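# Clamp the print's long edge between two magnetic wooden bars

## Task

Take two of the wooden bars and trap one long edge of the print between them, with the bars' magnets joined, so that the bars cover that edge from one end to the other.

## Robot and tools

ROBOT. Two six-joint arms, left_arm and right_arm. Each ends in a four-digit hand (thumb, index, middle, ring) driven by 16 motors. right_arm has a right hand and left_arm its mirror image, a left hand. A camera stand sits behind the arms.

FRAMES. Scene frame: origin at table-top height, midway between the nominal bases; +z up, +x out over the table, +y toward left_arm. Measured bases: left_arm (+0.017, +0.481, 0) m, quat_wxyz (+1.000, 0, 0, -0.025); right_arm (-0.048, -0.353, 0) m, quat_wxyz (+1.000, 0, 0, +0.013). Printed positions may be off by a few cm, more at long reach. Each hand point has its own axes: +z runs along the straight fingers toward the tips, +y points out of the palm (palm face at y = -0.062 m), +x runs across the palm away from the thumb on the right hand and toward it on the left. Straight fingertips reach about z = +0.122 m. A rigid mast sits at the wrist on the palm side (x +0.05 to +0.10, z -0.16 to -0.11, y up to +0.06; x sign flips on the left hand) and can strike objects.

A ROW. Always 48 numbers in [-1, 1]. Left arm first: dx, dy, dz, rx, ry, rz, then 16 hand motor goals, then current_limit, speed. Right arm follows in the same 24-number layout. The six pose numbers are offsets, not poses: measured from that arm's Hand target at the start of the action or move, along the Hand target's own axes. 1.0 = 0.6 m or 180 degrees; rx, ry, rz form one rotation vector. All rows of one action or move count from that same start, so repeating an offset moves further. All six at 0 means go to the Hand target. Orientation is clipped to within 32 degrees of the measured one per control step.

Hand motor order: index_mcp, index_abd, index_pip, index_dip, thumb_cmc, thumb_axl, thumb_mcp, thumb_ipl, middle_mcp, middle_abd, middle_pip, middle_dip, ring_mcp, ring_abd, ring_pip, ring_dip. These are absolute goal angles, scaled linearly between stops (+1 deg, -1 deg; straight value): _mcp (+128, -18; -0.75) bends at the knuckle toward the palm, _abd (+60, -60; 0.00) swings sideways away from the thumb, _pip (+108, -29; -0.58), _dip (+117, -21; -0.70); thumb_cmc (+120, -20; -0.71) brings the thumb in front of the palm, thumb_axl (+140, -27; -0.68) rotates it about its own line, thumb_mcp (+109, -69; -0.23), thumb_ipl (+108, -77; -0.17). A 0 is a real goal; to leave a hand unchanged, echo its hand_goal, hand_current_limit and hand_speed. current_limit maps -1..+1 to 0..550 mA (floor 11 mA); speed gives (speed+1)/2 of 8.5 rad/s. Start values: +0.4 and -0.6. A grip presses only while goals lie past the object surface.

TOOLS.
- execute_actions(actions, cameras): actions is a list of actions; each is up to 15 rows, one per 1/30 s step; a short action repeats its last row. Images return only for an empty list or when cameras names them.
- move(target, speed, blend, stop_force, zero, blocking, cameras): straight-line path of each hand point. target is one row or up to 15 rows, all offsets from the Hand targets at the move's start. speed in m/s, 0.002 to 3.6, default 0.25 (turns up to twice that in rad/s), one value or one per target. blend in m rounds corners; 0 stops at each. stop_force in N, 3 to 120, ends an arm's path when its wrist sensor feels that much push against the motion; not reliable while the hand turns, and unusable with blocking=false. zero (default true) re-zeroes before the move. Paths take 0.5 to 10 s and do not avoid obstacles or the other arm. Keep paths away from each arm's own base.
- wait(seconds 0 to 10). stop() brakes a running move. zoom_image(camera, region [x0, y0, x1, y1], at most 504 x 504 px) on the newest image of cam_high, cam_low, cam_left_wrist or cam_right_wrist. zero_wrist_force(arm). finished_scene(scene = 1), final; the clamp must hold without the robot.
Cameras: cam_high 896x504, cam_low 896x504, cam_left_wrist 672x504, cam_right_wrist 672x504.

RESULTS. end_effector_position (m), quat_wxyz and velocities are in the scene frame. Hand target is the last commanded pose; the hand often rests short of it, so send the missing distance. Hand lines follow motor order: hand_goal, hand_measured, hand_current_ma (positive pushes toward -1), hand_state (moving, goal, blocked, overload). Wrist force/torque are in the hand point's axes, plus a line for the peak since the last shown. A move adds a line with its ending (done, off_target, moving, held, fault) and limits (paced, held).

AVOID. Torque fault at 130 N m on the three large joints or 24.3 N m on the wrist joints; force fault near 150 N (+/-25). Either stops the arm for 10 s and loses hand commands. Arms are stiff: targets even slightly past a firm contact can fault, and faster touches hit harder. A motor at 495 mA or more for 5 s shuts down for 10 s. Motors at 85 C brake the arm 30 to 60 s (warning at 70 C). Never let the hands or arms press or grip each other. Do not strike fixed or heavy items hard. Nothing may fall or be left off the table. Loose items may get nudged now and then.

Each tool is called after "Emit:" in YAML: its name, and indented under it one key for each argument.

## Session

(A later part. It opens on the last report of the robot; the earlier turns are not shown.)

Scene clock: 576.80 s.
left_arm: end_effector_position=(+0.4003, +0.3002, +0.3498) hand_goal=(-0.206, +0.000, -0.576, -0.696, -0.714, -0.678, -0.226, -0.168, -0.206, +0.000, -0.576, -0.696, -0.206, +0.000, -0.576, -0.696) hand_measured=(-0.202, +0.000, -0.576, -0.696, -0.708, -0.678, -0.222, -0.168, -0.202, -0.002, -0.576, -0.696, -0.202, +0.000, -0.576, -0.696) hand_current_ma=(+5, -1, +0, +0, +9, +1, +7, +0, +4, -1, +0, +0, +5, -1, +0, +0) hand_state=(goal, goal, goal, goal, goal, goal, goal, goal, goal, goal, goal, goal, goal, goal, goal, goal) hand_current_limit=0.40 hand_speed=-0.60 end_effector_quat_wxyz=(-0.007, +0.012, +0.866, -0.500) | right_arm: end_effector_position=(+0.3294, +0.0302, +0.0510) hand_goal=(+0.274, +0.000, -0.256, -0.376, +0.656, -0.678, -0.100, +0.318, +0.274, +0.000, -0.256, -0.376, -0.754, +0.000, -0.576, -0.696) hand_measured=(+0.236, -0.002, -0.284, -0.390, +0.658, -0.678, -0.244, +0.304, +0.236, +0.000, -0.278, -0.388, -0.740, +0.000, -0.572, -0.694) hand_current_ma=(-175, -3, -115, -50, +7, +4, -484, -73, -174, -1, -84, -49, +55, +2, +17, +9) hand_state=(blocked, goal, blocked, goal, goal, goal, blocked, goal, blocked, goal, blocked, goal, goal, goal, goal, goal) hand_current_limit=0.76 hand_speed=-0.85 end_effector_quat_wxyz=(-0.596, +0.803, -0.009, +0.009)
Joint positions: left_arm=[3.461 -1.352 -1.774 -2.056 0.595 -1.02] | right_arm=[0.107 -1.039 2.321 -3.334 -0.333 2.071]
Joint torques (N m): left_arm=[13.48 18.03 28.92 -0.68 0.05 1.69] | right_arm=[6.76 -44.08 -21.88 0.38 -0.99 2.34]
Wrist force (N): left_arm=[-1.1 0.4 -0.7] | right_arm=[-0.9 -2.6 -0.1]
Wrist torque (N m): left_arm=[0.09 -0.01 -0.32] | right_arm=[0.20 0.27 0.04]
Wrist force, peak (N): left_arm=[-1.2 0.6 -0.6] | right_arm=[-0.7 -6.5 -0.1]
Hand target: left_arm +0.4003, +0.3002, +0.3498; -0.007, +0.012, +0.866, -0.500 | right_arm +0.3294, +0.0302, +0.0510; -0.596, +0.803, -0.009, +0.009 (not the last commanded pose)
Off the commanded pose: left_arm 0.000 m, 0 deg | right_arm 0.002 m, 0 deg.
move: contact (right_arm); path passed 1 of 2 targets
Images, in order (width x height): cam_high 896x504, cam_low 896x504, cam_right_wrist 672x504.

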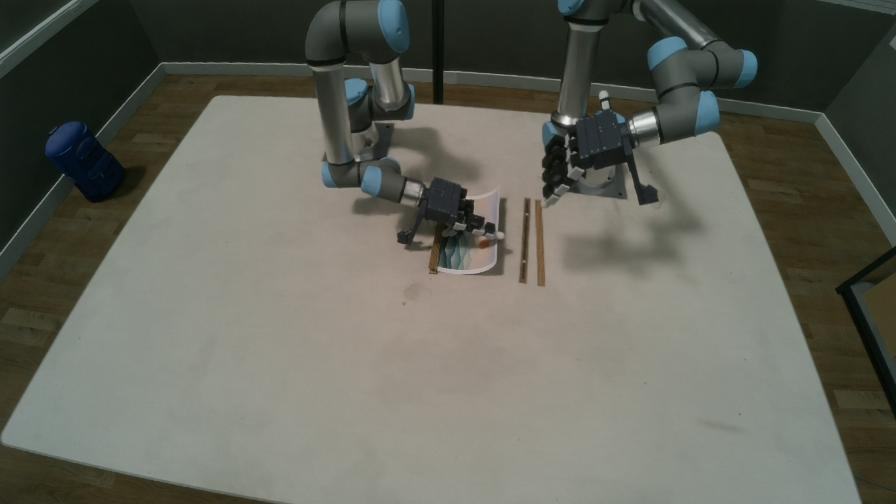

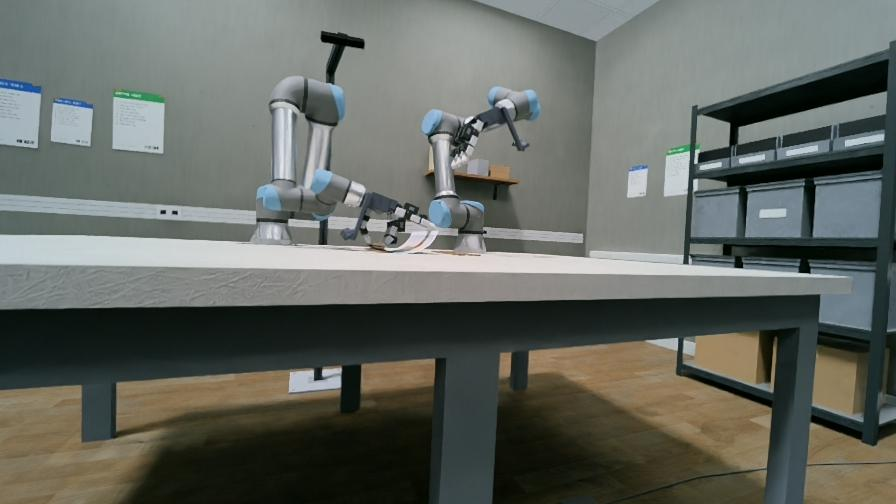

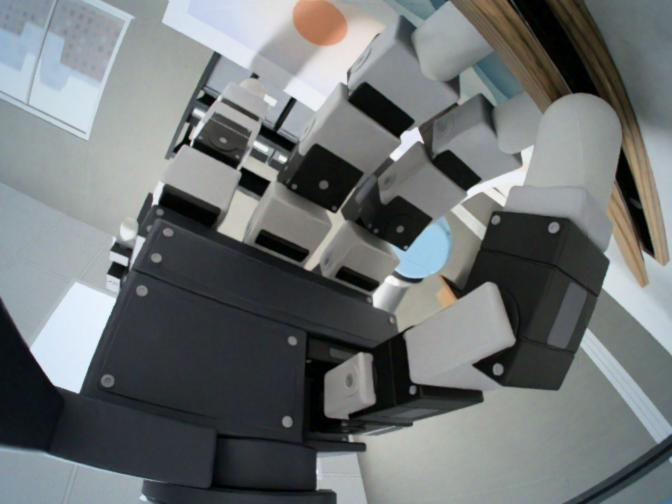

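Emit:
zoom_image:
  camera: "cam_high"
  region: [425, 225, 465, 280]

Emit:
zoom_image:
  camera: "cam_low"
  region: [355, 225, 420, 260]

Emit:
zoom_image:
  camera: "cam_right_wrist"
  region: [500, 0, 672, 180]

Scaled by 9.164.

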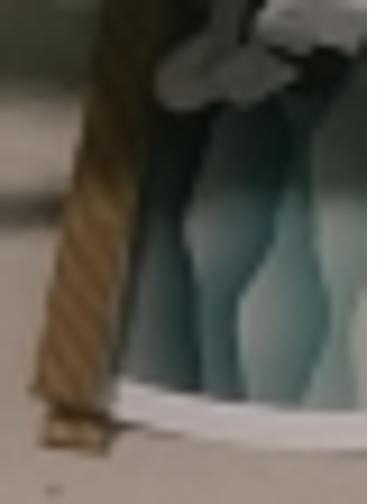

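Scaled by 7.754.

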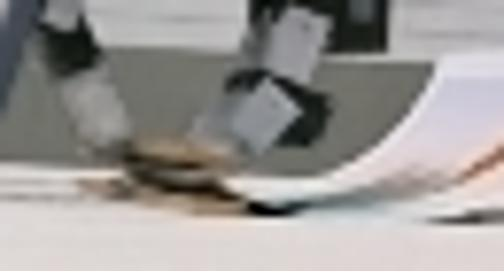

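Scaled by 2.800 from the camera's 672x504 image, which has a finer 960x720 frame.

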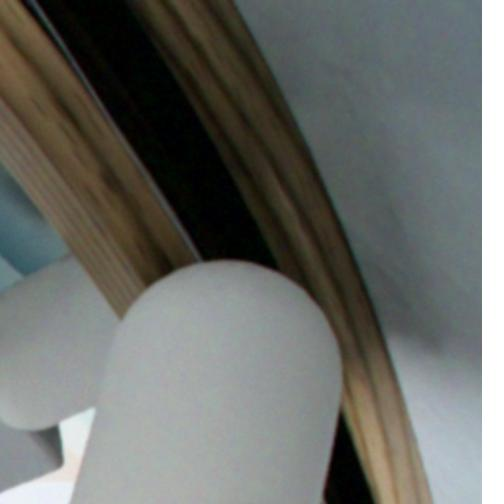

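Emit:
move:
  target: [0,0,0,0,0,0,-0.2055,0,-0.576,-0.696,-0.714,-0.678,-0.226,-0.168,-0.2055,0,-0.576,-0.696,-0.2055,0,-0.576,-0.696,0.4,-0.6,0.0003,-0.0045,-0.0140,0.0555,-0.0002,0.0014,0.274,0,-0.2555,-0.3768,0.657,-0.678,-0.1,0.319,0.274,0,-0.2555,-0.3768,-0.754,0,-0.576,-0.696,0.76,-0.85]
  speed: 0.04
  cameras: ["cam_high","cam_low","cam_right_wrist"]

Emit:
zoom_image:
  camera: "cam_low"
  region: [350, 215, 440, 260]

Emit:
zoom_image:
  camera: "cam_right_wrist"
  region: [472, 0, 672, 200]

Emit:
zoom_image:
  camera: "cam_high"
  region: [415, 200, 475, 280]

Scene clock: 588.10 s.
left_arm: end_effector_position=(+0.4003, +0.3002, +0.3498) hand_goal=(-0.206, +0.000, -0.576, -0.696, -0.714, -0.678, -0.226, -0.168, -0.206, +0.000, -0.576, -0.696, -0.206, +0.000, -0.576, -0.696) hand_measured=(-0.202, +0.000, -0.576, -0.696, -0.708, -0.678, -0.222, -0.168, -0.202, -0.002, -0.576, -0.696, -0.202, +0.000, -0.576, -0.696) hand_current_ma=(+5, -1, +0, +0, +9, +1, +7, +0, +4, -1, +0, +0, +5, -1, +0, +0) hand_state=(goal, goal, goal, goal, goal, goal, goal, goal, goal, goal, goal, goal, goal, goal, goal, goal) hand_current_limit=0.40 hand_speed=-0.60 end_effector_quat_wxyz=(-0.007, +0.012, +0.866, -0.500) | right_arm: end_effector_position=(+0.3294, +0.0229, +0.0560) hand_goal=(+0.274, +0.000, -0.256, -0.376, +0.656, -0.678, -0.100, +0.318, +0.274, +0.000, -0.256, -0.376, -0.754, +0.000, -0.576, -0.696) hand_measured=(+0.236, +0.000, -0.284, -0.390, +0.658, -0.678, -0.244, +0.304, +0.236, +0.000, -0.278, -0.388, -0.740, +0.000, -0.572, -0.694) hand_current_ma=(-175, +0, -115, -50, +8, +4, -484, -80, -174, +1, -84, -49, +55, +2, +17, +9) hand_state=(blocked, goal, blocked, goal, goal, goal, blocked, goal, blocked, goal, blocked, goal, goal, goal, goal, goal) hand_current_limit=0.76 hand_speed=-0.85 end_effector_quat_wxyz=(-0.663, +0.748, -0.010, +0.008)
Joint positions: left_arm=[3.461 -1.352 -1.774 -2.056 0.595 -1.02] | right_arm=[0.034 -0.909 2.325 -3.601 -0.147 2.191]
Joint torques (N m): left_arm=[13.48 12.62 28.57 -0.55 0.09 1.53] | right_arm=[7.09 -29.72 -16.58 -0.27 -0.85 -0.99]
Wrist force (N): left_arm=[-0.9 0.4 -0.4] | right_arm=[-1.2 -3.7 -0.7]
Wrist torque (N m): left_arm=[0.06 -0.03 -0.30] | right_arm=[0.10 0.32 0.04]
Wrist force, peak (N): left_arm=[-1.1 0.6 -0.7] | right_arm=[-0.9 -4.7 -1.1]
Hand target: left_arm +0.4003, +0.3002, +0.3498; -0.007, +0.012, +0.866, -0.500 | right_arm +0.3294, +0.0229, +0.0561; -0.663, +0.748, -0.009, +0.008
Off the commanded pose: left_arm 0.000 m, 0 deg | right_arm 0.000 m, 0 deg.
move: done
Images, in order (width x height): cam_high 896x504, cam_low 896x504, cam_right_wrist 672x504.

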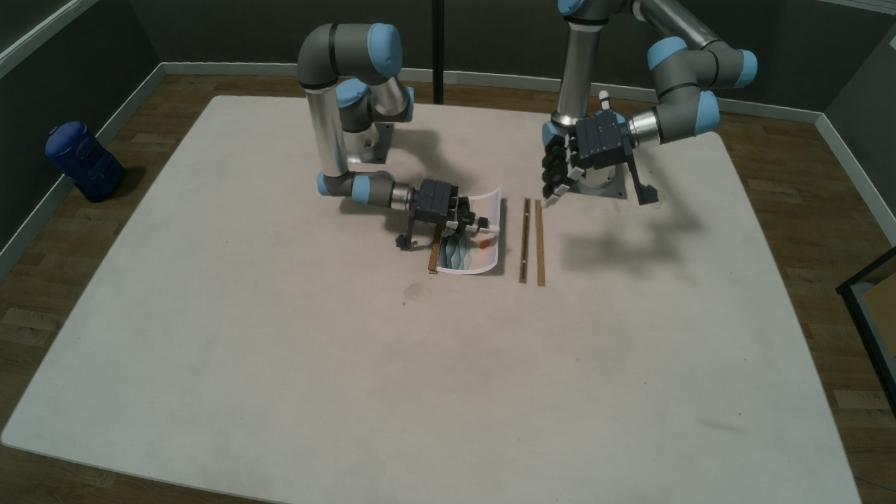

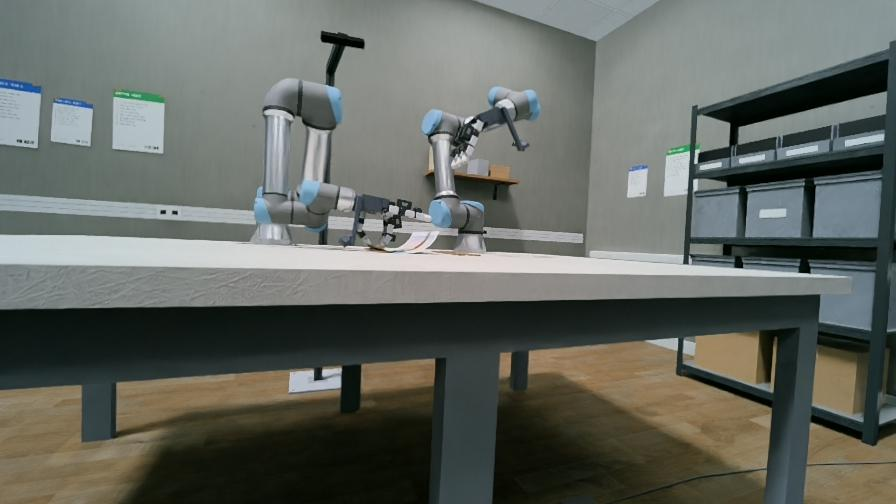

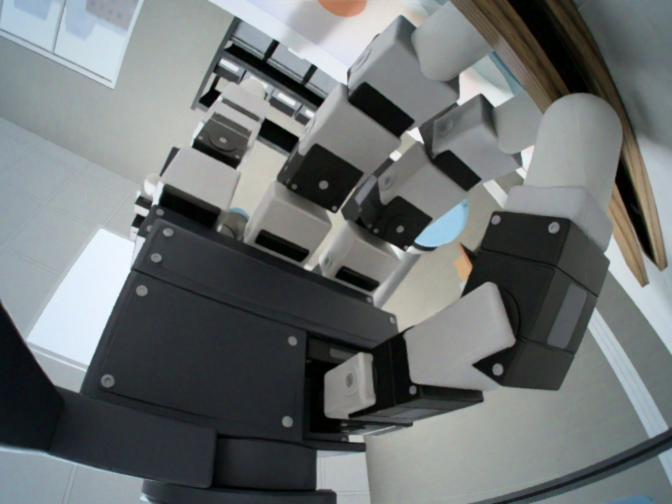

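Scaled by 5.600.

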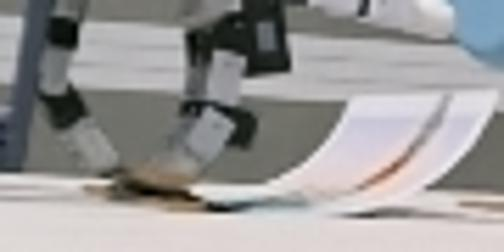

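Scaled by 2.520 from the camera's 672x504 image, which has a finer 960x720 frame.

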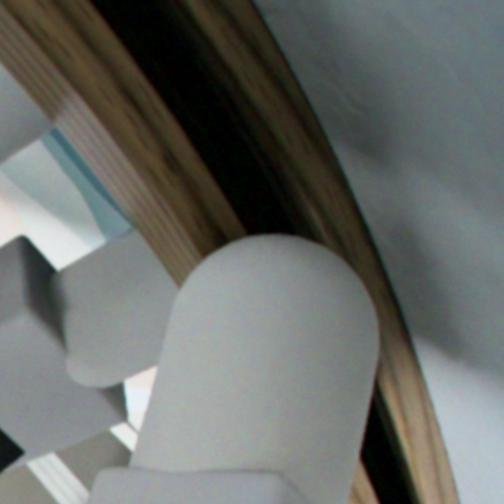

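Scaled by 6.300.

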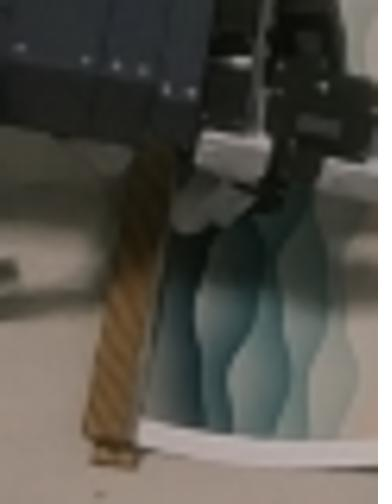

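Emit:
move:
  target: [0,0,0,0,0,0,-0.2055,0,-0.576,-0.696,-0.714,-0.678,-0.226,-0.168,-0.2055,0,-0.576,-0.696,-0.2055,0,-0.576,-0.696,0.4,-0.6,0,-0.0033,-0.0004,0,0,0,0.274,0,-0.2555,-0.3768,0.657,-0.678,-0.157,0.319,0.274,0,-0.2555,-0.3768,-0.754,0,-0.576,-0.696,0.76,-0.85]
  speed: 0.01
  cameras: ["cam_right_wrist"]

Emit:
zoom_image:
  camera: "cam_right_wrist"
  region: [472, 0, 672, 200]

Scene clock: 592.07 s.
left_arm: end_effector_position=(+0.4003, +0.3002, +0.3498) hand_goal=(-0.206, +0.000, -0.576, -0.696, -0.714, -0.678, -0.226, -0.168, -0.206, +0.000, -0.576, -0.696, -0.206, +0.000, -0.576, -0.696) hand_measured=(-0.202, +0.000, -0.576, -0.696, -0.708, -0.678, -0.222, -0.168, -0.202, -0.002, -0.576, -0.696, -0.202, +0.000, -0.576, -0.696) hand_current_ma=(+5, -1, +0, +0, +9, +1, +7, +0, +4, -1, +0, +0, +5, -1, +0, +0) hand_state=(goal, goal, goal, goal, goal, goal, goal, goal, goal, goal, goal, goal, goal, goal, goal, goal) hand_current_limit=0.40 hand_speed=-0.60 end_effector_quat_wxyz=(-0.007, +0.012, +0.866, -0.500) | right_arm: end_effector_position=(+0.3294, +0.0229, +0.0581) hand_goal=(+0.274, +0.000, -0.256, -0.376, +0.656, -0.678, -0.158, +0.318, +0.274, +0.000, -0.256, -0.376, -0.754, +0.000, -0.576, -0.696) hand_measured=(+0.236, +0.000, -0.284, -0.390, +0.658, -0.678, -0.244, +0.304, +0.236, +0.000, -0.278, -0.388, -0.740, +0.000, -0.572, -0.694) hand_current_ma=(-175, -1, -115, -50, +8, +4, -484, -80, -174, +0, -84, -49, +55, +2, +17, +9) hand_state=(blocked, goal, blocked, goal, goal, goal, blocked, goal, blocked, goal, blocked, goal, goal, goal, goal, goal) hand_current_limit=0.76 hand_speed=-0.85 end_effector_quat_wxyz=(-0.663, +0.748, -0.009, +0.008)
Joint positions: left_arm=[3.461 -1.352 -1.774 -2.056 0.595 -1.02] | right_arm=[0.034 -0.916 2.326 -3.595 -0.147 2.191]
Joint torques (N m): left_arm=[14.46 10.47 28.31 -0.54 0.01 1.63] | right_arm=[6.96 -39.87 7.77 0.16 0.23 0.43]
Wrist force (N): left_arm=[-1.1 0.5 -0.5] | right_arm=[-1.2 0.7 -0.2]
Wrist torque (N m): left_arm=[0.08 -0.01 -0.32] | right_arm=[0.34 0.34 0.05]
Wrist force, peak (N): left_arm=[-1.3 0.5 -0.6] | right_arm=[-1.1 -4.3 -0.8]
Hand target: left_arm +0.4003, +0.3002, +0.3498; -0.007, +0.012, +0.866, -0.500 | right_arm +0.3294, +0.0229, +0.0581; -0.663, +0.748, -0.009, +0.008
Off the commanded pose: left_arm 0.000 m, 0 deg | right_arm 0.000 m, 0 deg.
move: done
Images, in order (width x height): cam_right_wrist 672x504.

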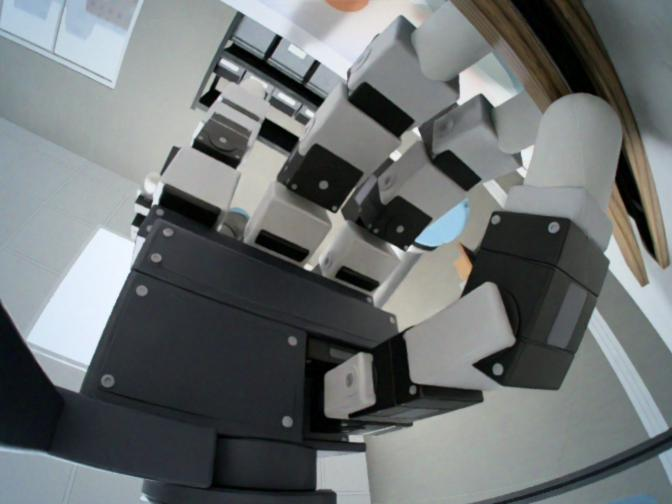

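Scaled by 2.520 from the camera's 672x504 image, which has a finer 960x720 frame.

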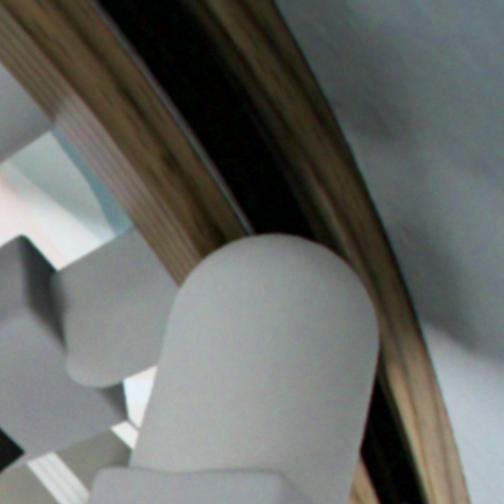

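Emit:
move:
  target:
    - [0,0,0,0,0,0,-0.2055,0,-0.576,-0.696,-0.714,-0.678,-0.226,-0.168,-0.2055,0,-0.576,-0.696,-0.2055,0,-0.576,-0.696,0.4,-0.6,0,0,0,0,0,0,0.2626,0,-0.264,-0.38,0.657,-0.678,-0.183,0.3145,0.2626,0,-0.264,-0.38,-0.754,0,-0.576,-0.696,0.76,-0.95]
    - [0,0,0,0,0,0,-0.2055,0,-0.576,-0.696,-0.714,-0.678,-0.226,-0.168,-0.2055,0,-0.576,-0.696,-0.2055,0,-0.576,-0.696,0.4,-0.6,0,0,0,0,0,0,0.2512,0,-0.2726,-0.3836,0.657,-0.678,-0.209,0.310,0.2512,0,-0.2726,-0.3836,-0.754,0,-0.576,-0.696,0.76,-0.95]
    - [0,0,0,0,0,0,-0.2055,0,-0.576,-0.696,-0.714,-0.678,-0.226,-0.168,-0.2055,0,-0.576,-0.696,-0.2055,0,-0.576,-0.696,0.4,-0.6,0,0,0,0,0,0,0.2417,0,-0.2797,-0.386,0.657,-0.678,-0.231,0.3063,0.2417,0,-0.2797,-0.386,-0.754,0,-0.576,-0.696,0.76,-0.95]
  speed: 0.05
  cameras: ["cam_right_wrist","cam_low"]

Emit:
zoom_image:
  camera: "cam_right_wrist"
  region: [472, 0, 672, 200]

Emit:
zoom_image:
  camera: "cam_low"
  region: [355, 225, 420, 260]

Scene clock: 595.57 s.
left_arm: end_effector_position=(+0.4003, +0.3002, +0.3498) hand_goal=(-0.206, +0.000, -0.576, -0.696, -0.714, -0.678, -0.226, -0.168, -0.206, +0.000, -0.576, -0.696, -0.206, +0.000, -0.576, -0.696) hand_measured=(-0.202, +0.000, -0.576, -0.696, -0.708, -0.678, -0.222, -0.168, -0.202, -0.002, -0.576, -0.696, -0.202, +0.000, -0.576, -0.696) hand_current_ma=(+5, -1, +0, +0, +9, +1, +7, +0, +4, -1, +0, +0, +5, -1, +0, +0) hand_state=(goal, goal, goal, goal, goal, goal, goal, goal, goal, goal, goal, goal, goal, goal, goal, goal) hand_current_limit=0.40 hand_speed=-0.60 end_effector_quat_wxyz=(-0.007, +0.012, +0.866, -0.500) | right_arm: end_effector_position=(+0.3294, +0.0229, +0.0581) hand_goal=(+0.242, +0.000, -0.280, -0.386, +0.656, -0.678, -0.232, +0.306, +0.242, +0.000, -0.280, -0.386, -0.754, +0.000, -0.576, -0.696) hand_measured=(+0.232, +0.000, -0.288, -0.392, +0.658, -0.678, -0.244, +0.300, +0.234, +0.000, -0.284, -0.390, -0.740, +0.000, -0.572, -0.694) hand_current_ma=(-40, -1, -33, -19, +8, +4, -62, -27, -32, +0, -17, -15, +55, +2, +17, +9) hand_state=(goal, goal, goal, goal, goal, goal, goal, goal, goal, goal, goal, goal, goal, goal, goal, goal) hand_current_limit=0.76 hand_speed=-0.95 end_effector_quat_wxyz=(-0.663, +0.748, -0.009, +0.008)
Joint positions: left_arm=[3.461 -1.352 -1.774 -2.056 0.595 -1.02] | right_arm=[0.034 -0.916 2.326 -3.595 -0.147 2.191]
Joint torques (N m): left_arm=[13.31 9.41 28.2 -0.6 -0.12 1.57] | right_arm=[2.36 -19.96 1.33 -3.08 2.53 -2.16]
Wrist force (N): left_arm=[-0.9 0.5 -0.4] | right_arm=[-1.0 0.7 -0.1]
Wrist torque (N m): left_arm=[0.08 -0.03 -0.30] | right_arm=[0.32 0.32 0.06]
Wrist force, peak (N): left_arm=[-1.2 0.4 -0.6] | right_arm=[-1.0 1.1 -0.6]
Hand target: left_arm +0.4003, +0.3002, +0.3498; -0.007, +0.012, +0.866, -0.500 | right_arm +0.3294, +0.0229, +0.0581; -0.663, +0.748, -0.009, +0.008
Off the commanded pose: left_arm 0.000 m, 0 deg | right_arm 0.000 m, 0 deg.
move: done
Images, in order (width x height): cam_low 896x504, cam_right_wrist 672x504.

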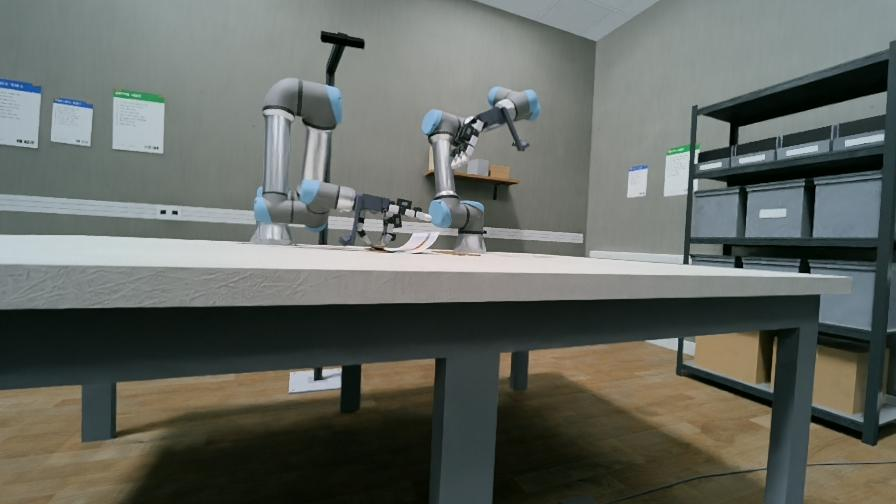

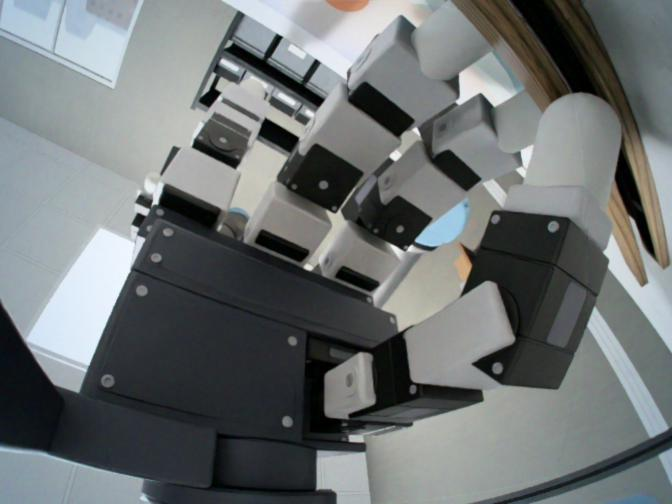

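Scaled by 2.520 from the camera's 672x504 image, which has a finer 960x720 frame.

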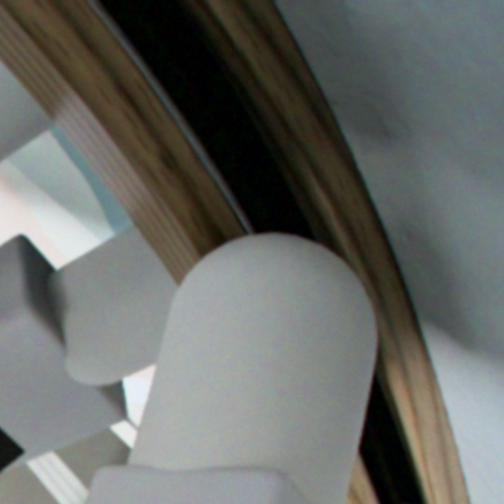

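Scaled by 7.754.

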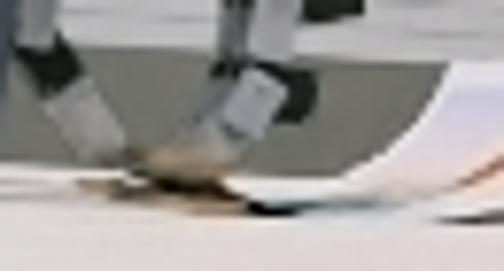

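Emit:
move:
  target:
    - [0,0,0,0,0,0,-0.2055,0,-0.576,-0.696,-0.714,-0.678,-0.226,-0.168,-0.2055,0,-0.576,-0.696,-0.2055,0,-0.576,-0.696,0.4,-0.6,0,0,0,0,0,0,0.231,0,-0.2885,-0.392,0.657,-0.678,-0.252,0.300,0.231,0,-0.2885,-0.392,-0.754,0,-0.576,-0.696,0.76,-0.97]
    - [0,0,0,0,0,0,-0.2055,0,-0.576,-0.696,-0.714,-0.678,-0.226,-0.168,-0.2055,0,-0.576,-0.696,-0.2055,0,-0.576,-0.696,0.4,-0.6,0,0,0,0,0,0,0.221,0,-0.29,-0.394,0.657,-0.678,-0.270,0.298,0.221,0,-0.29,-0.394,-0.754,0,-0.576,-0.696,0.76,-0.97]
    - [0,0,0,0,0,0,-0.2055,0,-0.576,-0.696,-0.714,-0.678,-0.226,-0.168,-0.2055,0,-0.576,-0.696,-0.2055,0,-0.576,-0.696,0.4,-0.6,0,0,0,0,0,0,0.211,0,-0.29,-0.394,0.657,-0.678,-0.288,0.298,0.211,0,-0.29,-0.394,-0.754,0,-0.576,-0.696,0.76,-0.97]
  speed: 0.05
  cameras: ["cam_right_wrist","cam_low"]

Emit:
zoom_image:
  camera: "cam_right_wrist"
  region: [472, 0, 672, 200]

Emit:
zoom_image:
  camera: "cam_low"
  region: [355, 225, 420, 260]

Scene clock: 598.27 s.
left_arm: end_effector_position=(+0.4003, +0.3002, +0.3498) hand_goal=(-0.206, +0.000, -0.576, -0.696, -0.714, -0.678, -0.226, -0.168, -0.206, +0.000, -0.576, -0.696, -0.206, +0.000, -0.576, -0.696) hand_measured=(-0.202, +0.000, -0.576, -0.696, -0.708, -0.678, -0.222, -0.168, -0.202, -0.002, -0.576, -0.696, -0.202, +0.000, -0.576, -0.696) hand_current_ma=(+5, -1, +0, +0, +9, +1, +7, +0, +4, -1, +0, +0, +5, -1, +0, +0) hand_state=(goal, goal, goal, goal, goal, goal, goal, goal, goal, goal, goal, goal, goal, goal, goal, goal) hand_current_limit=0.40 hand_speed=-0.60 end_effector_quat_wxyz=(-0.007, +0.012, +0.866, -0.500) | right_arm: end_effector_position=(+0.3294, +0.0229, +0.0581) hand_goal=(+0.210, +0.000, -0.290, -0.394, +0.656, -0.678, -0.288, +0.298, +0.210, +0.000, -0.290, -0.394, -0.754, +0.000, -0.576, -0.696) hand_measured=(+0.218, +0.000, -0.290, -0.392, +0.658, -0.678, -0.286, +0.298, +0.218, +0.002, -0.288, -0.392, -0.740, +0.000, -0.572, -0.694) hand_current_ma=(+29, -1, +0, +5, +8, +4, +11, +3, +32, +3, +5, +8, +55, +2, +17, +9) hand_state=(goal, goal, goal, goal, goal, goal, goal, goal, goal, goal, goal, goal, goal, goal, goal, goal) hand_current_limit=0.76 hand_speed=-0.97 end_effector_quat_wxyz=(-0.663, +0.748, -0.009, +0.008)
Joint positions: left_arm=[3.461 -1.352 -1.774 -2.056 0.595 -1.02] | right_arm=[0.034 -0.916 2.326 -3.595 -0.147 2.191]
Joint torques (N m): left_arm=[13.95 7.61 28.4 -0.61 -0.13 1.52] | right_arm=[-0.15 -22.43 -3.25 -1.21 2.57 -1.84]
Wrist force (N): left_arm=[-0.9 0.2 -0.6] | right_arm=[-1.1 0.2 -0.1]
Wrist torque (N m): left_arm=[0.05 -0.04 -0.29] | right_arm=[0.28 0.32 0.07]
Wrist force, peak (N): left_arm=[-1.1 0.6 -0.7] | right_arm=[-1.2 0.9 -0.1]
Hand target: left_arm +0.4003, +0.3002, +0.3498; -0.007, +0.012, +0.866, -0.500 | right_arm +0.3294, +0.0229, +0.0581; -0.663, +0.748, -0.009, +0.008
Off the commanded pose: left_arm 0.000 m, 0 deg | right_arm 0.000 m, 0 deg.
move: done
Images, in order (width x height): cam_low 896x504, cam_right_wrist 672x504.

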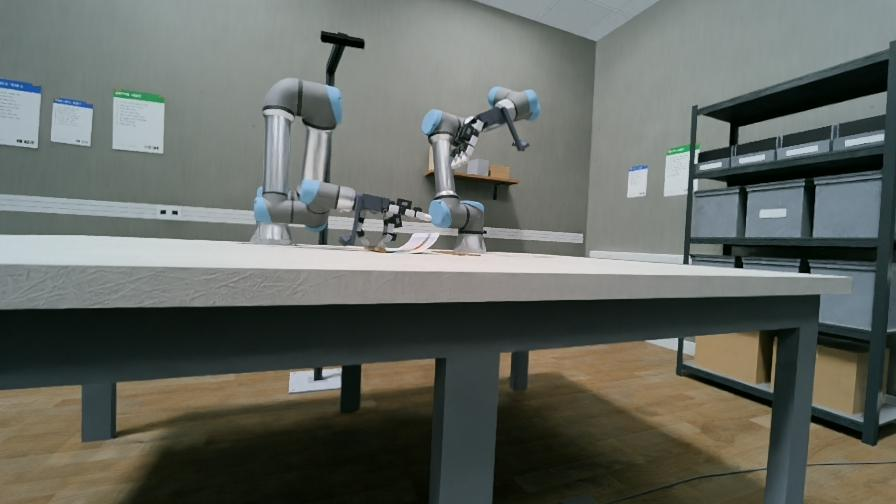

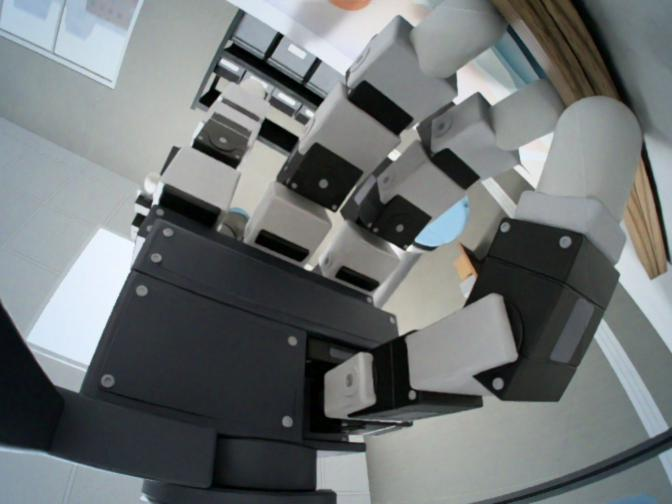

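Scaled by 2.520 from the camera's 672x504 image, which has a finer 960x720 frame.

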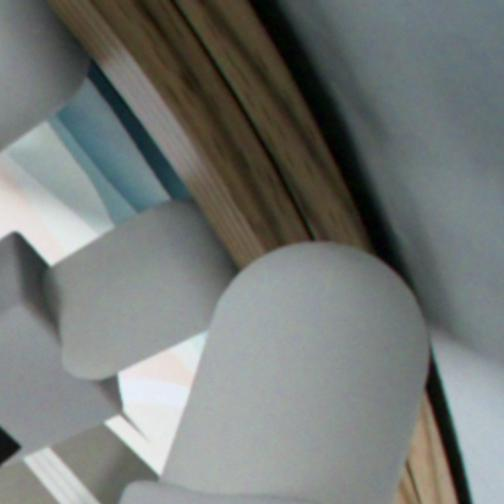

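Scaled by 7.754.

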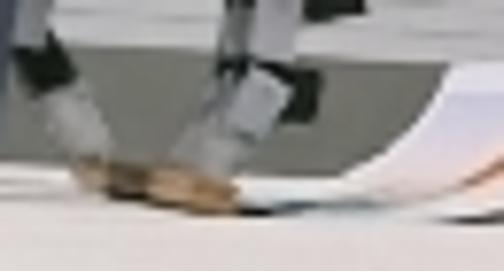

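Emit:
execute_actions:
  actions: []
  cameras: ["cam_high"]

Emit:
zoom_image:
  camera: "cam_high"
  region: [415, 200, 475, 280]

Scene clock: 598.87 s.
left_arm: end_effector_position=(+0.4003, +0.3002, +0.3498) hand_goal=(-0.206, +0.000, -0.576, -0.696, -0.714, -0.678, -0.226, -0.168, -0.206, +0.000, -0.576, -0.696, -0.206, +0.000, -0.576, -0.696) hand_measured=(-0.202, +0.000, -0.576, -0.696, -0.708, -0.678, -0.222, -0.168, -0.202, -0.002, -0.576, -0.696, -0.202, +0.000, -0.576, -0.696) hand_current_ma=(+5, -1, +0, +0, +9, +1, +7, +0, +4, -1, +0, +0, +5, -1, +0, +0) hand_state=(goal, goal, goal, goal, goal, goal, goal, goal, goal, goal, goal, goal, goal, goal, goal, goal) hand_current_limit=0.40 hand_speed=-0.60 end_effector_quat_wxyz=(-0.007, +0.012, +0.866, -0.500) | right_arm: end_effector_position=(+0.3294, +0.0229, +0.0581) hand_goal=(+0.210, +0.000, -0.290, -0.394, +0.656, -0.678, -0.288, +0.298, +0.210, +0.000, -0.290, -0.394, -0.754, +0.000, -0.576, -0.696) hand_measured=(+0.218, +0.000, -0.290, -0.392, +0.658, -0.678, -0.286, +0.298, +0.218, +0.002, -0.288, -0.392, -0.740, +0.000, -0.572, -0.694) hand_current_ma=(+29, -1, +0, +5, +8, +4, +11, +3, +32, +3, +5, +8, +55, +2, +17, +9) hand_state=(goal, goal, goal, goal, goal, goal, goal, goal, goal, goal, goal, goal, goal, goal, goal, goal) hand_current_limit=0.76 hand_speed=-0.97 end_effector_quat_wxyz=(-0.663, +0.748, -0.009, +0.008)
Joint positions: left_arm=[3.461 -1.352 -1.774 -2.056 0.595 -1.02] | right_arm=[0.034 -0.916 2.326 -3.595 -0.147 2.191]
Joint velocities: within noise
Joint torques (N m): left_arm=[14.24 7.04 28.24 -0.61 -0.03 1.53] | right_arm=[-1.76 -21.89 -5.53 -0.67 2.69 -1.78]
Motor temperatures (°C): left_arm=[29 28 28 35 40 33] | right_arm=[28 24 38 33 33 32]
Wrist force (N): left_arm=[-1.1 0.4 -0.6] | right_arm=[-1.1 0.5 -0.5]
Wrist torque (N m): left_arm=[0.08 -0.01 -0.32] | right_arm=[0.36 0.33 0.07]
Wrist force, peak (N): left_arm=[-1.1 0.6 -0.5] | right_arm=[-1.2 0.4 -0.3]
Hand target: left_arm +0.4003, +0.3002, +0.3498; -0.007, +0.012, +0.866, -0.500 | right_arm +0.3294, +0.0229, +0.0581; -0.663, +0.748, -0.009, +0.008
Off the commanded pose: left_arm 0.000 m, 0 deg | right_arm 0.000 m, 0 deg.
Images, in order (width x height): cam_high 896x504.

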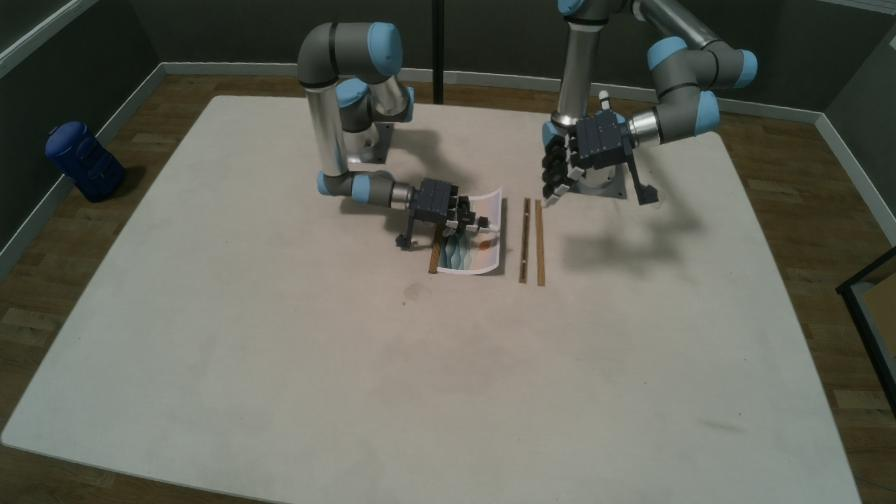

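Scaled by 6.300.

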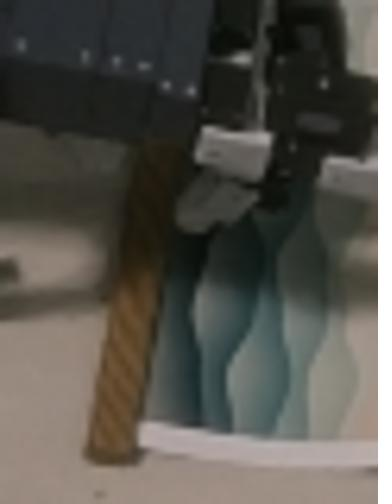

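Emit:
move:
  target:
    - [0,0,0,0,0,0,-0.2055,0,-0.576,-0.696,-0.714,-0.678,-0.226,-0.168,-0.2055,0,-0.576,-0.696,-0.2055,0,-0.576,-0.696,0.4,-0.6,0,0,0,0,0,0,0.20,0,-0.29,-0.394,0.657,-0.678,-0.31,0.298,0.20,0,-0.29,-0.394,-0.754,0,-0.576,-0.696,0.76,-0.97]
    - [0,0,0,0,0,0,-0.2055,0,-0.576,-0.696,-0.714,-0.678,-0.226,-0.168,-0.2055,0,-0.576,-0.696,-0.2055,0,-0.576,-0.696,0.4,-0.6,0,0,0,0,0,0,0.18,0,-0.29,-0.394,0.657,-0.678,-0.35,0.298,0.18,0,-0.29,-0.394,-0.754,0,-0.576,-0.696,0.76,-0.97]
  speed: 0.05
  cameras: ["cam_right_wrist","cam_low","cam_high"]

Emit:
zoom_image:
  camera: "cam_right_wrist"
  region: [472, 0, 672, 200]

Emit:
zoom_image:
  camera: "cam_low"
  region: [355, 225, 420, 260]

Emit:
zoom_image:
  camera: "cam_high"
  region: [415, 200, 475, 280]

Scene clock: 601.77 s.
left_arm: end_effector_position=(+0.4003, +0.3002, +0.3498) hand_goal=(-0.206, +0.000, -0.576, -0.696, -0.714, -0.678, -0.226, -0.168, -0.206, +0.000, -0.576, -0.696, -0.206, +0.000, -0.576, -0.696) hand_measured=(-0.202, +0.000, -0.576, -0.696, -0.708, -0.678, -0.222, -0.168, -0.202, -0.002, -0.576, -0.696, -0.202, +0.000, -0.576, -0.696) hand_current_ma=(+5, -1, +0, +0, +9, +1, +7, +0, +4, -1, +0, +0, +5, -1, +0, +0) hand_state=(goal, goal, goal, goal, goal, goal, goal, goal, goal, goal, goal, goal, goal, goal, goal, goal) hand_current_limit=0.40 hand_speed=-0.60 end_effector_quat_wxyz=(-0.007, +0.012, +0.866, -0.500) | right_arm: end_effector_position=(+0.3294, +0.0229, +0.0581) hand_goal=(+0.180, +0.000, -0.290, -0.394, +0.656, -0.678, -0.350, +0.298, +0.180, +0.000, -0.290, -0.394, -0.754, +0.000, -0.576, -0.696) hand_measured=(+0.188, +0.000, -0.290, -0.392, +0.658, -0.678, -0.346, +0.298, +0.190, +0.002, -0.288, -0.392, -0.740, +0.000, -0.572, -0.694) hand_current_ma=(+32, -1, +0, +5, +8, +4, +15, +3, +36, +3, +5, +8, +55, +2, +17, +9) hand_state=(goal, goal, goal, goal, goal, goal, goal, goal, goal, goal, goal, goal, goal, goal, goal, goal) hand_current_limit=0.76 hand_speed=-0.97 end_effector_quat_wxyz=(-0.663, +0.748, -0.009, +0.008)
Joint positions: left_arm=[3.461 -1.352 -1.774 -2.056 0.595 -1.02] | right_arm=[0.034 -0.916 2.326 -3.595 -0.147 2.191]
Joint torques (N m): left_arm=[14.5 5.75 28.19 -0.41 -0.06 1.48] | right_arm=[-3.94 -24.19 -9.47 0.21 2.44 -0.96]
Wrist force (N): left_arm=[-1.1 0.6 -0.4] | right_arm=[-1.0 0.3 -0.5]
Wrist torque (N m): left_arm=[0.09 -0.01 -0.32] | right_arm=[0.34 0.32 0.07]
Wrist force, peak (N): left_arm=[-1.2 0.4 -0.6] | right_arm=[-1.2 0.5 -0.5]
Hand target: left_arm +0.4003, +0.3002, +0.3498; -0.007, +0.012, +0.866, -0.500 | right_arm +0.3294, +0.0229, +0.0581; -0.663, +0.748, -0.009, +0.008
Off the commanded pose: left_arm 0.000 m, 0 deg | right_arm 0.000 m, 0 deg.
move: done
Images, in order (width x height): cam_high 896x504, cam_low 896x504, cam_right_wrist 672x504.

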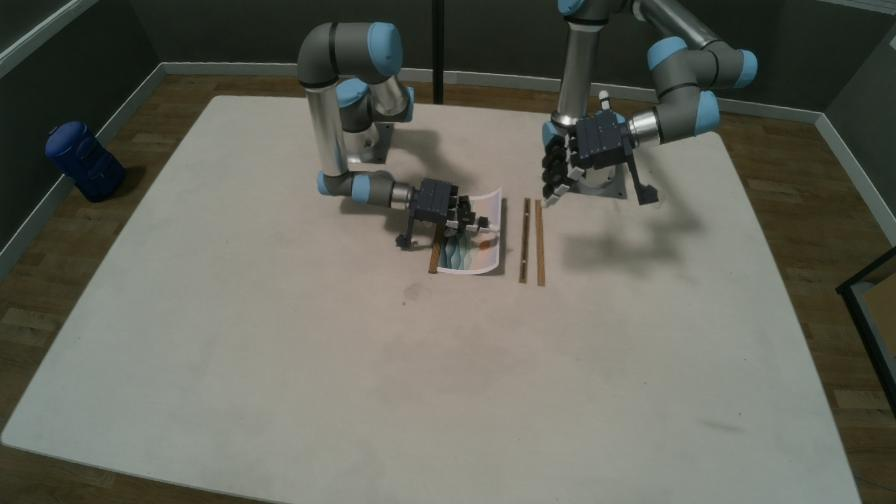

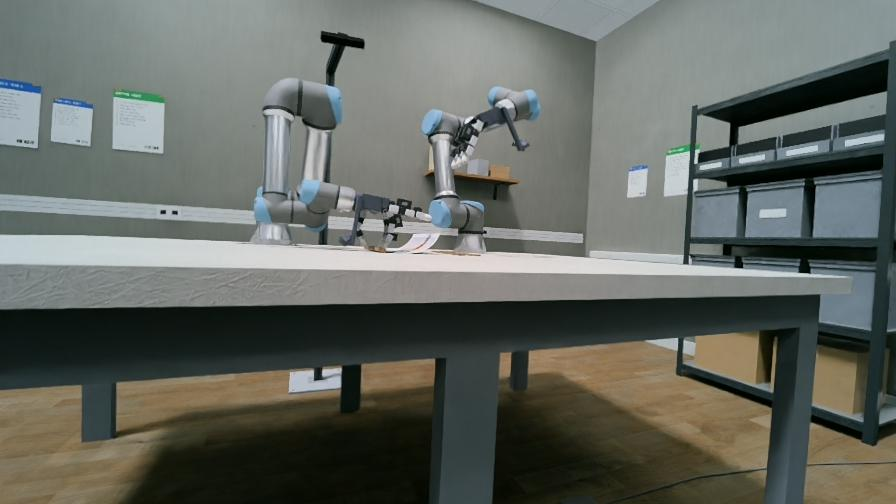

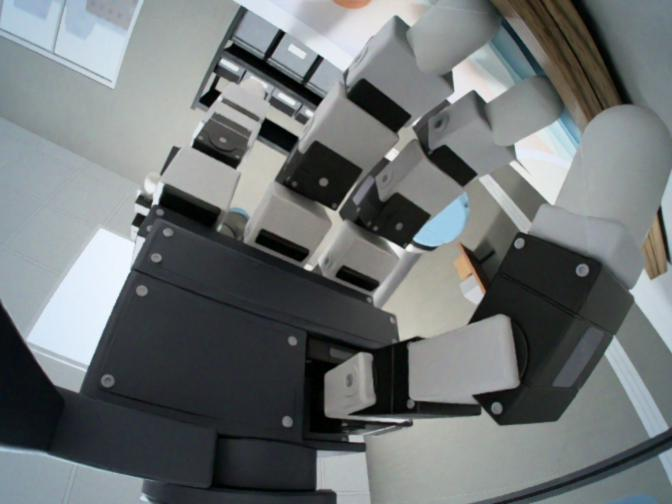

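Scaled by 2.520 from the camera's 672x504 image, which has a finer 960x720 frame.

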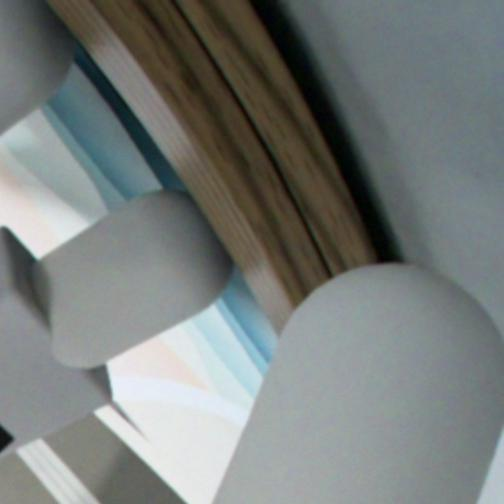

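Scaled by 7.754.

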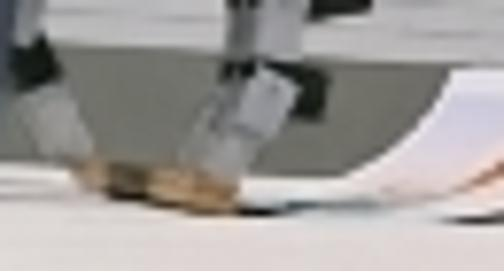

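Scaled by 6.300.

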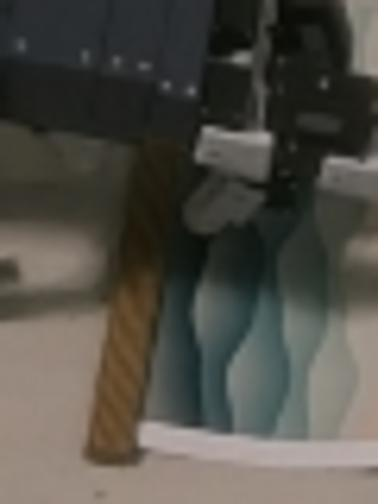

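Emit:
move:
  target:
    - [0,0,0,0,0,0,-0.2055,0,-0.576,-0.696,-0.714,-0.678,-0.226,-0.168,-0.2055,0,-0.576,-0.696,-0.2055,0,-0.576,-0.696,0.4,-0.6,0,-0.0017,-0.0002,0,0,0,0.16,0,-0.29,-0.394,0.657,-0.678,-0.37,0.298,0.16,0,-0.29,-0.394,-0.754,0,-0.576,-0.696,0.76,-0.95]
    - [0,0,0,0,0,0,-0.2055,0,-0.576,-0.696,-0.714,-0.678,-0.226,-0.168,-0.2055,0,-0.576,-0.696,-0.2055,0,-0.576,-0.696,0.4,-0.6,0,-0.0331,-0.004,0,0,0,0.16,0,-0.29,-0.394,0.657,-0.678,-0.37,0.298,0.16,0,-0.29,-0.394,-0.754,0,-0.576,-0.696,0.76,-0.95]
    - [0,0,0,0,0,0,-0.2055,0,-0.576,-0.696,-0.714,-0.678,-0.226,-0.168,-0.2055,0,-0.576,-0.696,-0.2055,0,-0.576,-0.696,0.4,-0.6,0,-0.1984,-0.0238,0,0,0,0.16,0,-0.29,-0.394,0.657,-0.678,-0.37,0.298,0.16,0,-0.29,-0.394,-0.754,0,-0.576,-0.696,0.76,-0.95]
  speed: [0.01,0.03,0.12]
  blend: [0,0.005,0]
  cameras: ["cam_right_wrist","cam_low","cam_high"]

Emit:
zoom_image:
  camera: "cam_high"
  region: [410, 170, 520, 290]

Emit:
zoom_image:
  camera: "cam_low"
  region: [350, 225, 450, 265]

Emit:
zoom_image:
  camera: "cam_right_wrist"
  region: [400, 0, 672, 300]

Scene clock: 605.97 s.
left_arm: end_effector_position=(+0.4003, +0.3002, +0.3498) hand_goal=(-0.206, +0.000, -0.576, -0.696, -0.714, -0.678, -0.226, -0.168, -0.206, +0.000, -0.576, -0.696, -0.206, +0.000, -0.576, -0.696) hand_measured=(-0.202, +0.000, -0.576, -0.696, -0.708, -0.678, -0.222, -0.168, -0.202, -0.002, -0.576, -0.696, -0.202, +0.000, -0.576, -0.696) hand_current_ma=(+5, -1, +0, +0, +9, +1, +7, +0, +4, -1, +0, +0, +5, -1, +0, +0) hand_state=(goal, goal, goal, goal, goal, goal, goal, goal, goal, goal, goal, goal, goal, goal, goal, goal) hand_current_limit=0.40 hand_speed=-0.60 end_effector_quat_wxyz=(-0.007, +0.012, +0.866, -0.500) | right_arm: end_effector_position=(+0.3295, +0.0229, +0.1780) hand_goal=(+0.160, +0.000, -0.290, -0.394, +0.656, -0.678, -0.370, +0.298, +0.160, +0.000, -0.290, -0.394, -0.754, +0.000, -0.576, -0.696) hand_measured=(+0.168, +0.000, -0.290, -0.392, +0.658, -0.678, -0.366, +0.298, +0.168, +0.002, -0.288, -0.392, -0.740, +0.000, -0.572, -0.694) hand_current_ma=(+31, -1, +0, +5, +7, +4, +16, +3, +36, +3, +5, +8, +55, +2, +17, +9) hand_state=(goal, goal, goal, goal, goal, goal, goal, goal, goal, goal, goal, goal, goal, goal, goal, goal) hand_current_limit=0.76 hand_speed=-0.95 end_effector_quat_wxyz=(-0.663, +0.748, -0.009, +0.008) end_effector_velocity=(-0.001, +0.000, +0.000) end_effector_angular_velocity=(+0.001, +0.003, +0.001)
Joint positions: left_arm=[3.461 -1.352 -1.774 -2.056 0.595 -1.02] | right_arm=[0.034 -1.28 2.316 -3.222 -0.147 2.191]
Joint velocities: left_arm=[within noise] | right_arm=[0.001 0 0.001 -0.002 0.001 0.005]
Joint torques (N m): left_arm=[13.88 4.55 27.67 -0.52 -0.26 1.54] | right_arm=[6.85 -14.27 1.54 -4.1 3.2 2.49]
Wrist force (N): left_arm=[-0.9 0.5 -0.6] | right_arm=[-0.7 0.5 -0.2]
Wrist torque (N m): left_arm=[0.09 -0.03 -0.30] | right_arm=[0.32 0.28 0.13]
Wrist force, peak (N): left_arm=[-1.2 0.5 -0.6] | right_arm=[-1.3 1.5 -0.1]
Hand target: left_arm +0.4003, +0.3002, +0.3498; -0.007, +0.012, +0.866, -0.500 | right_arm +0.3294, +0.0230, +0.1779; -0.663, +0.748, -0.009, +0.008
Off the commanded pose: left_arm 0.000 m, 0 deg | right_arm 0.000 m, 0 deg.
move: done
Images, in order (width x height): cam_high 896x504, cam_low 896x504, cam_right_wrist 672x504.

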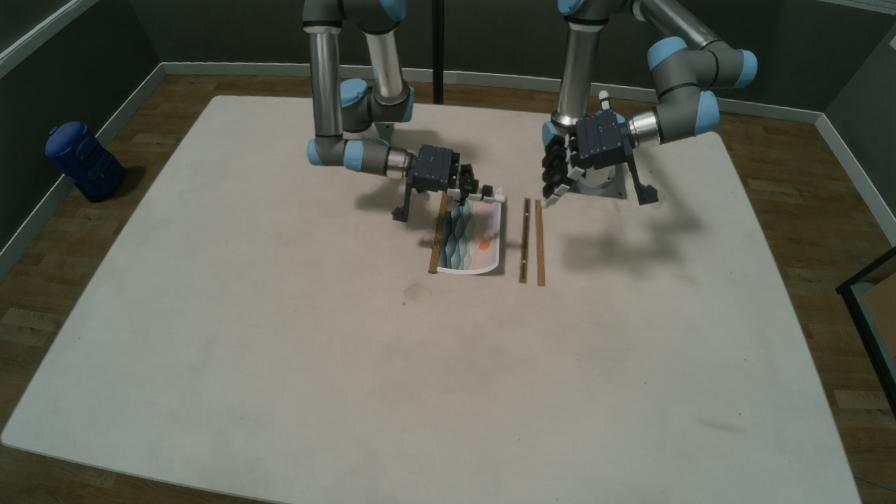

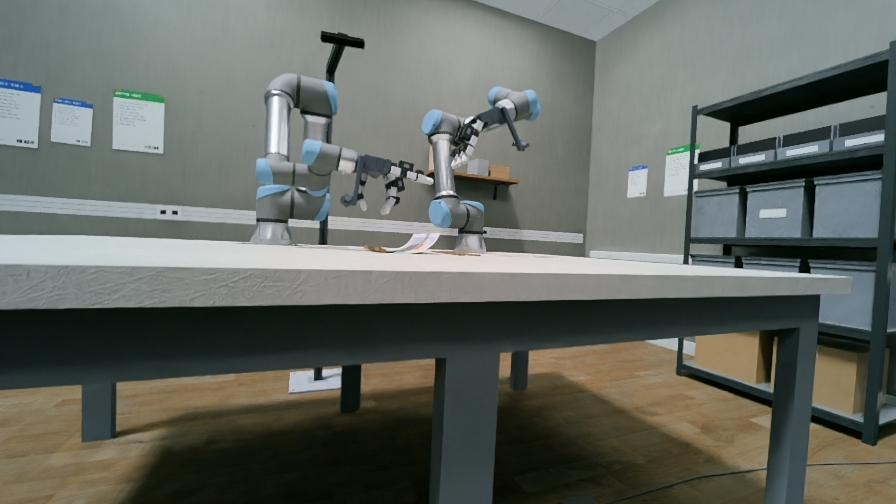

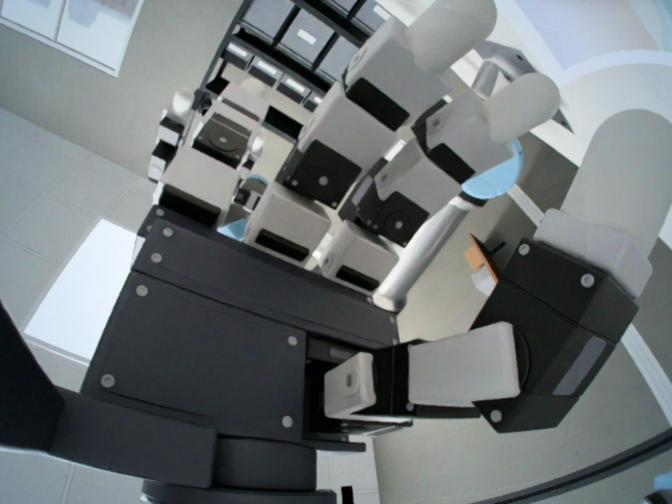

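Scaled by 4.200.

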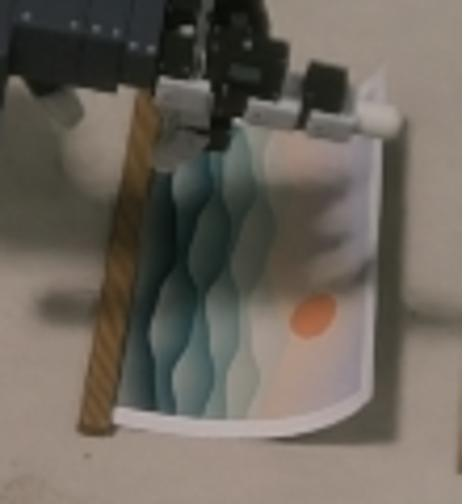

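Scaled by 5.040.

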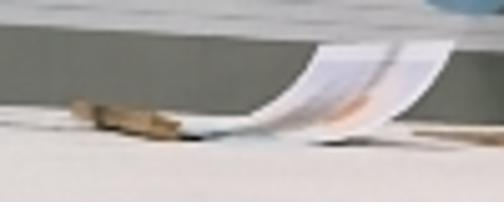

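Scaled by 1.680 from the camera's 672x504 image, which has a finer 960x720 frame.

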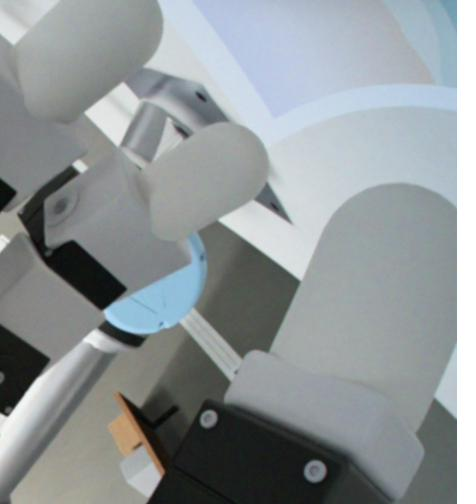

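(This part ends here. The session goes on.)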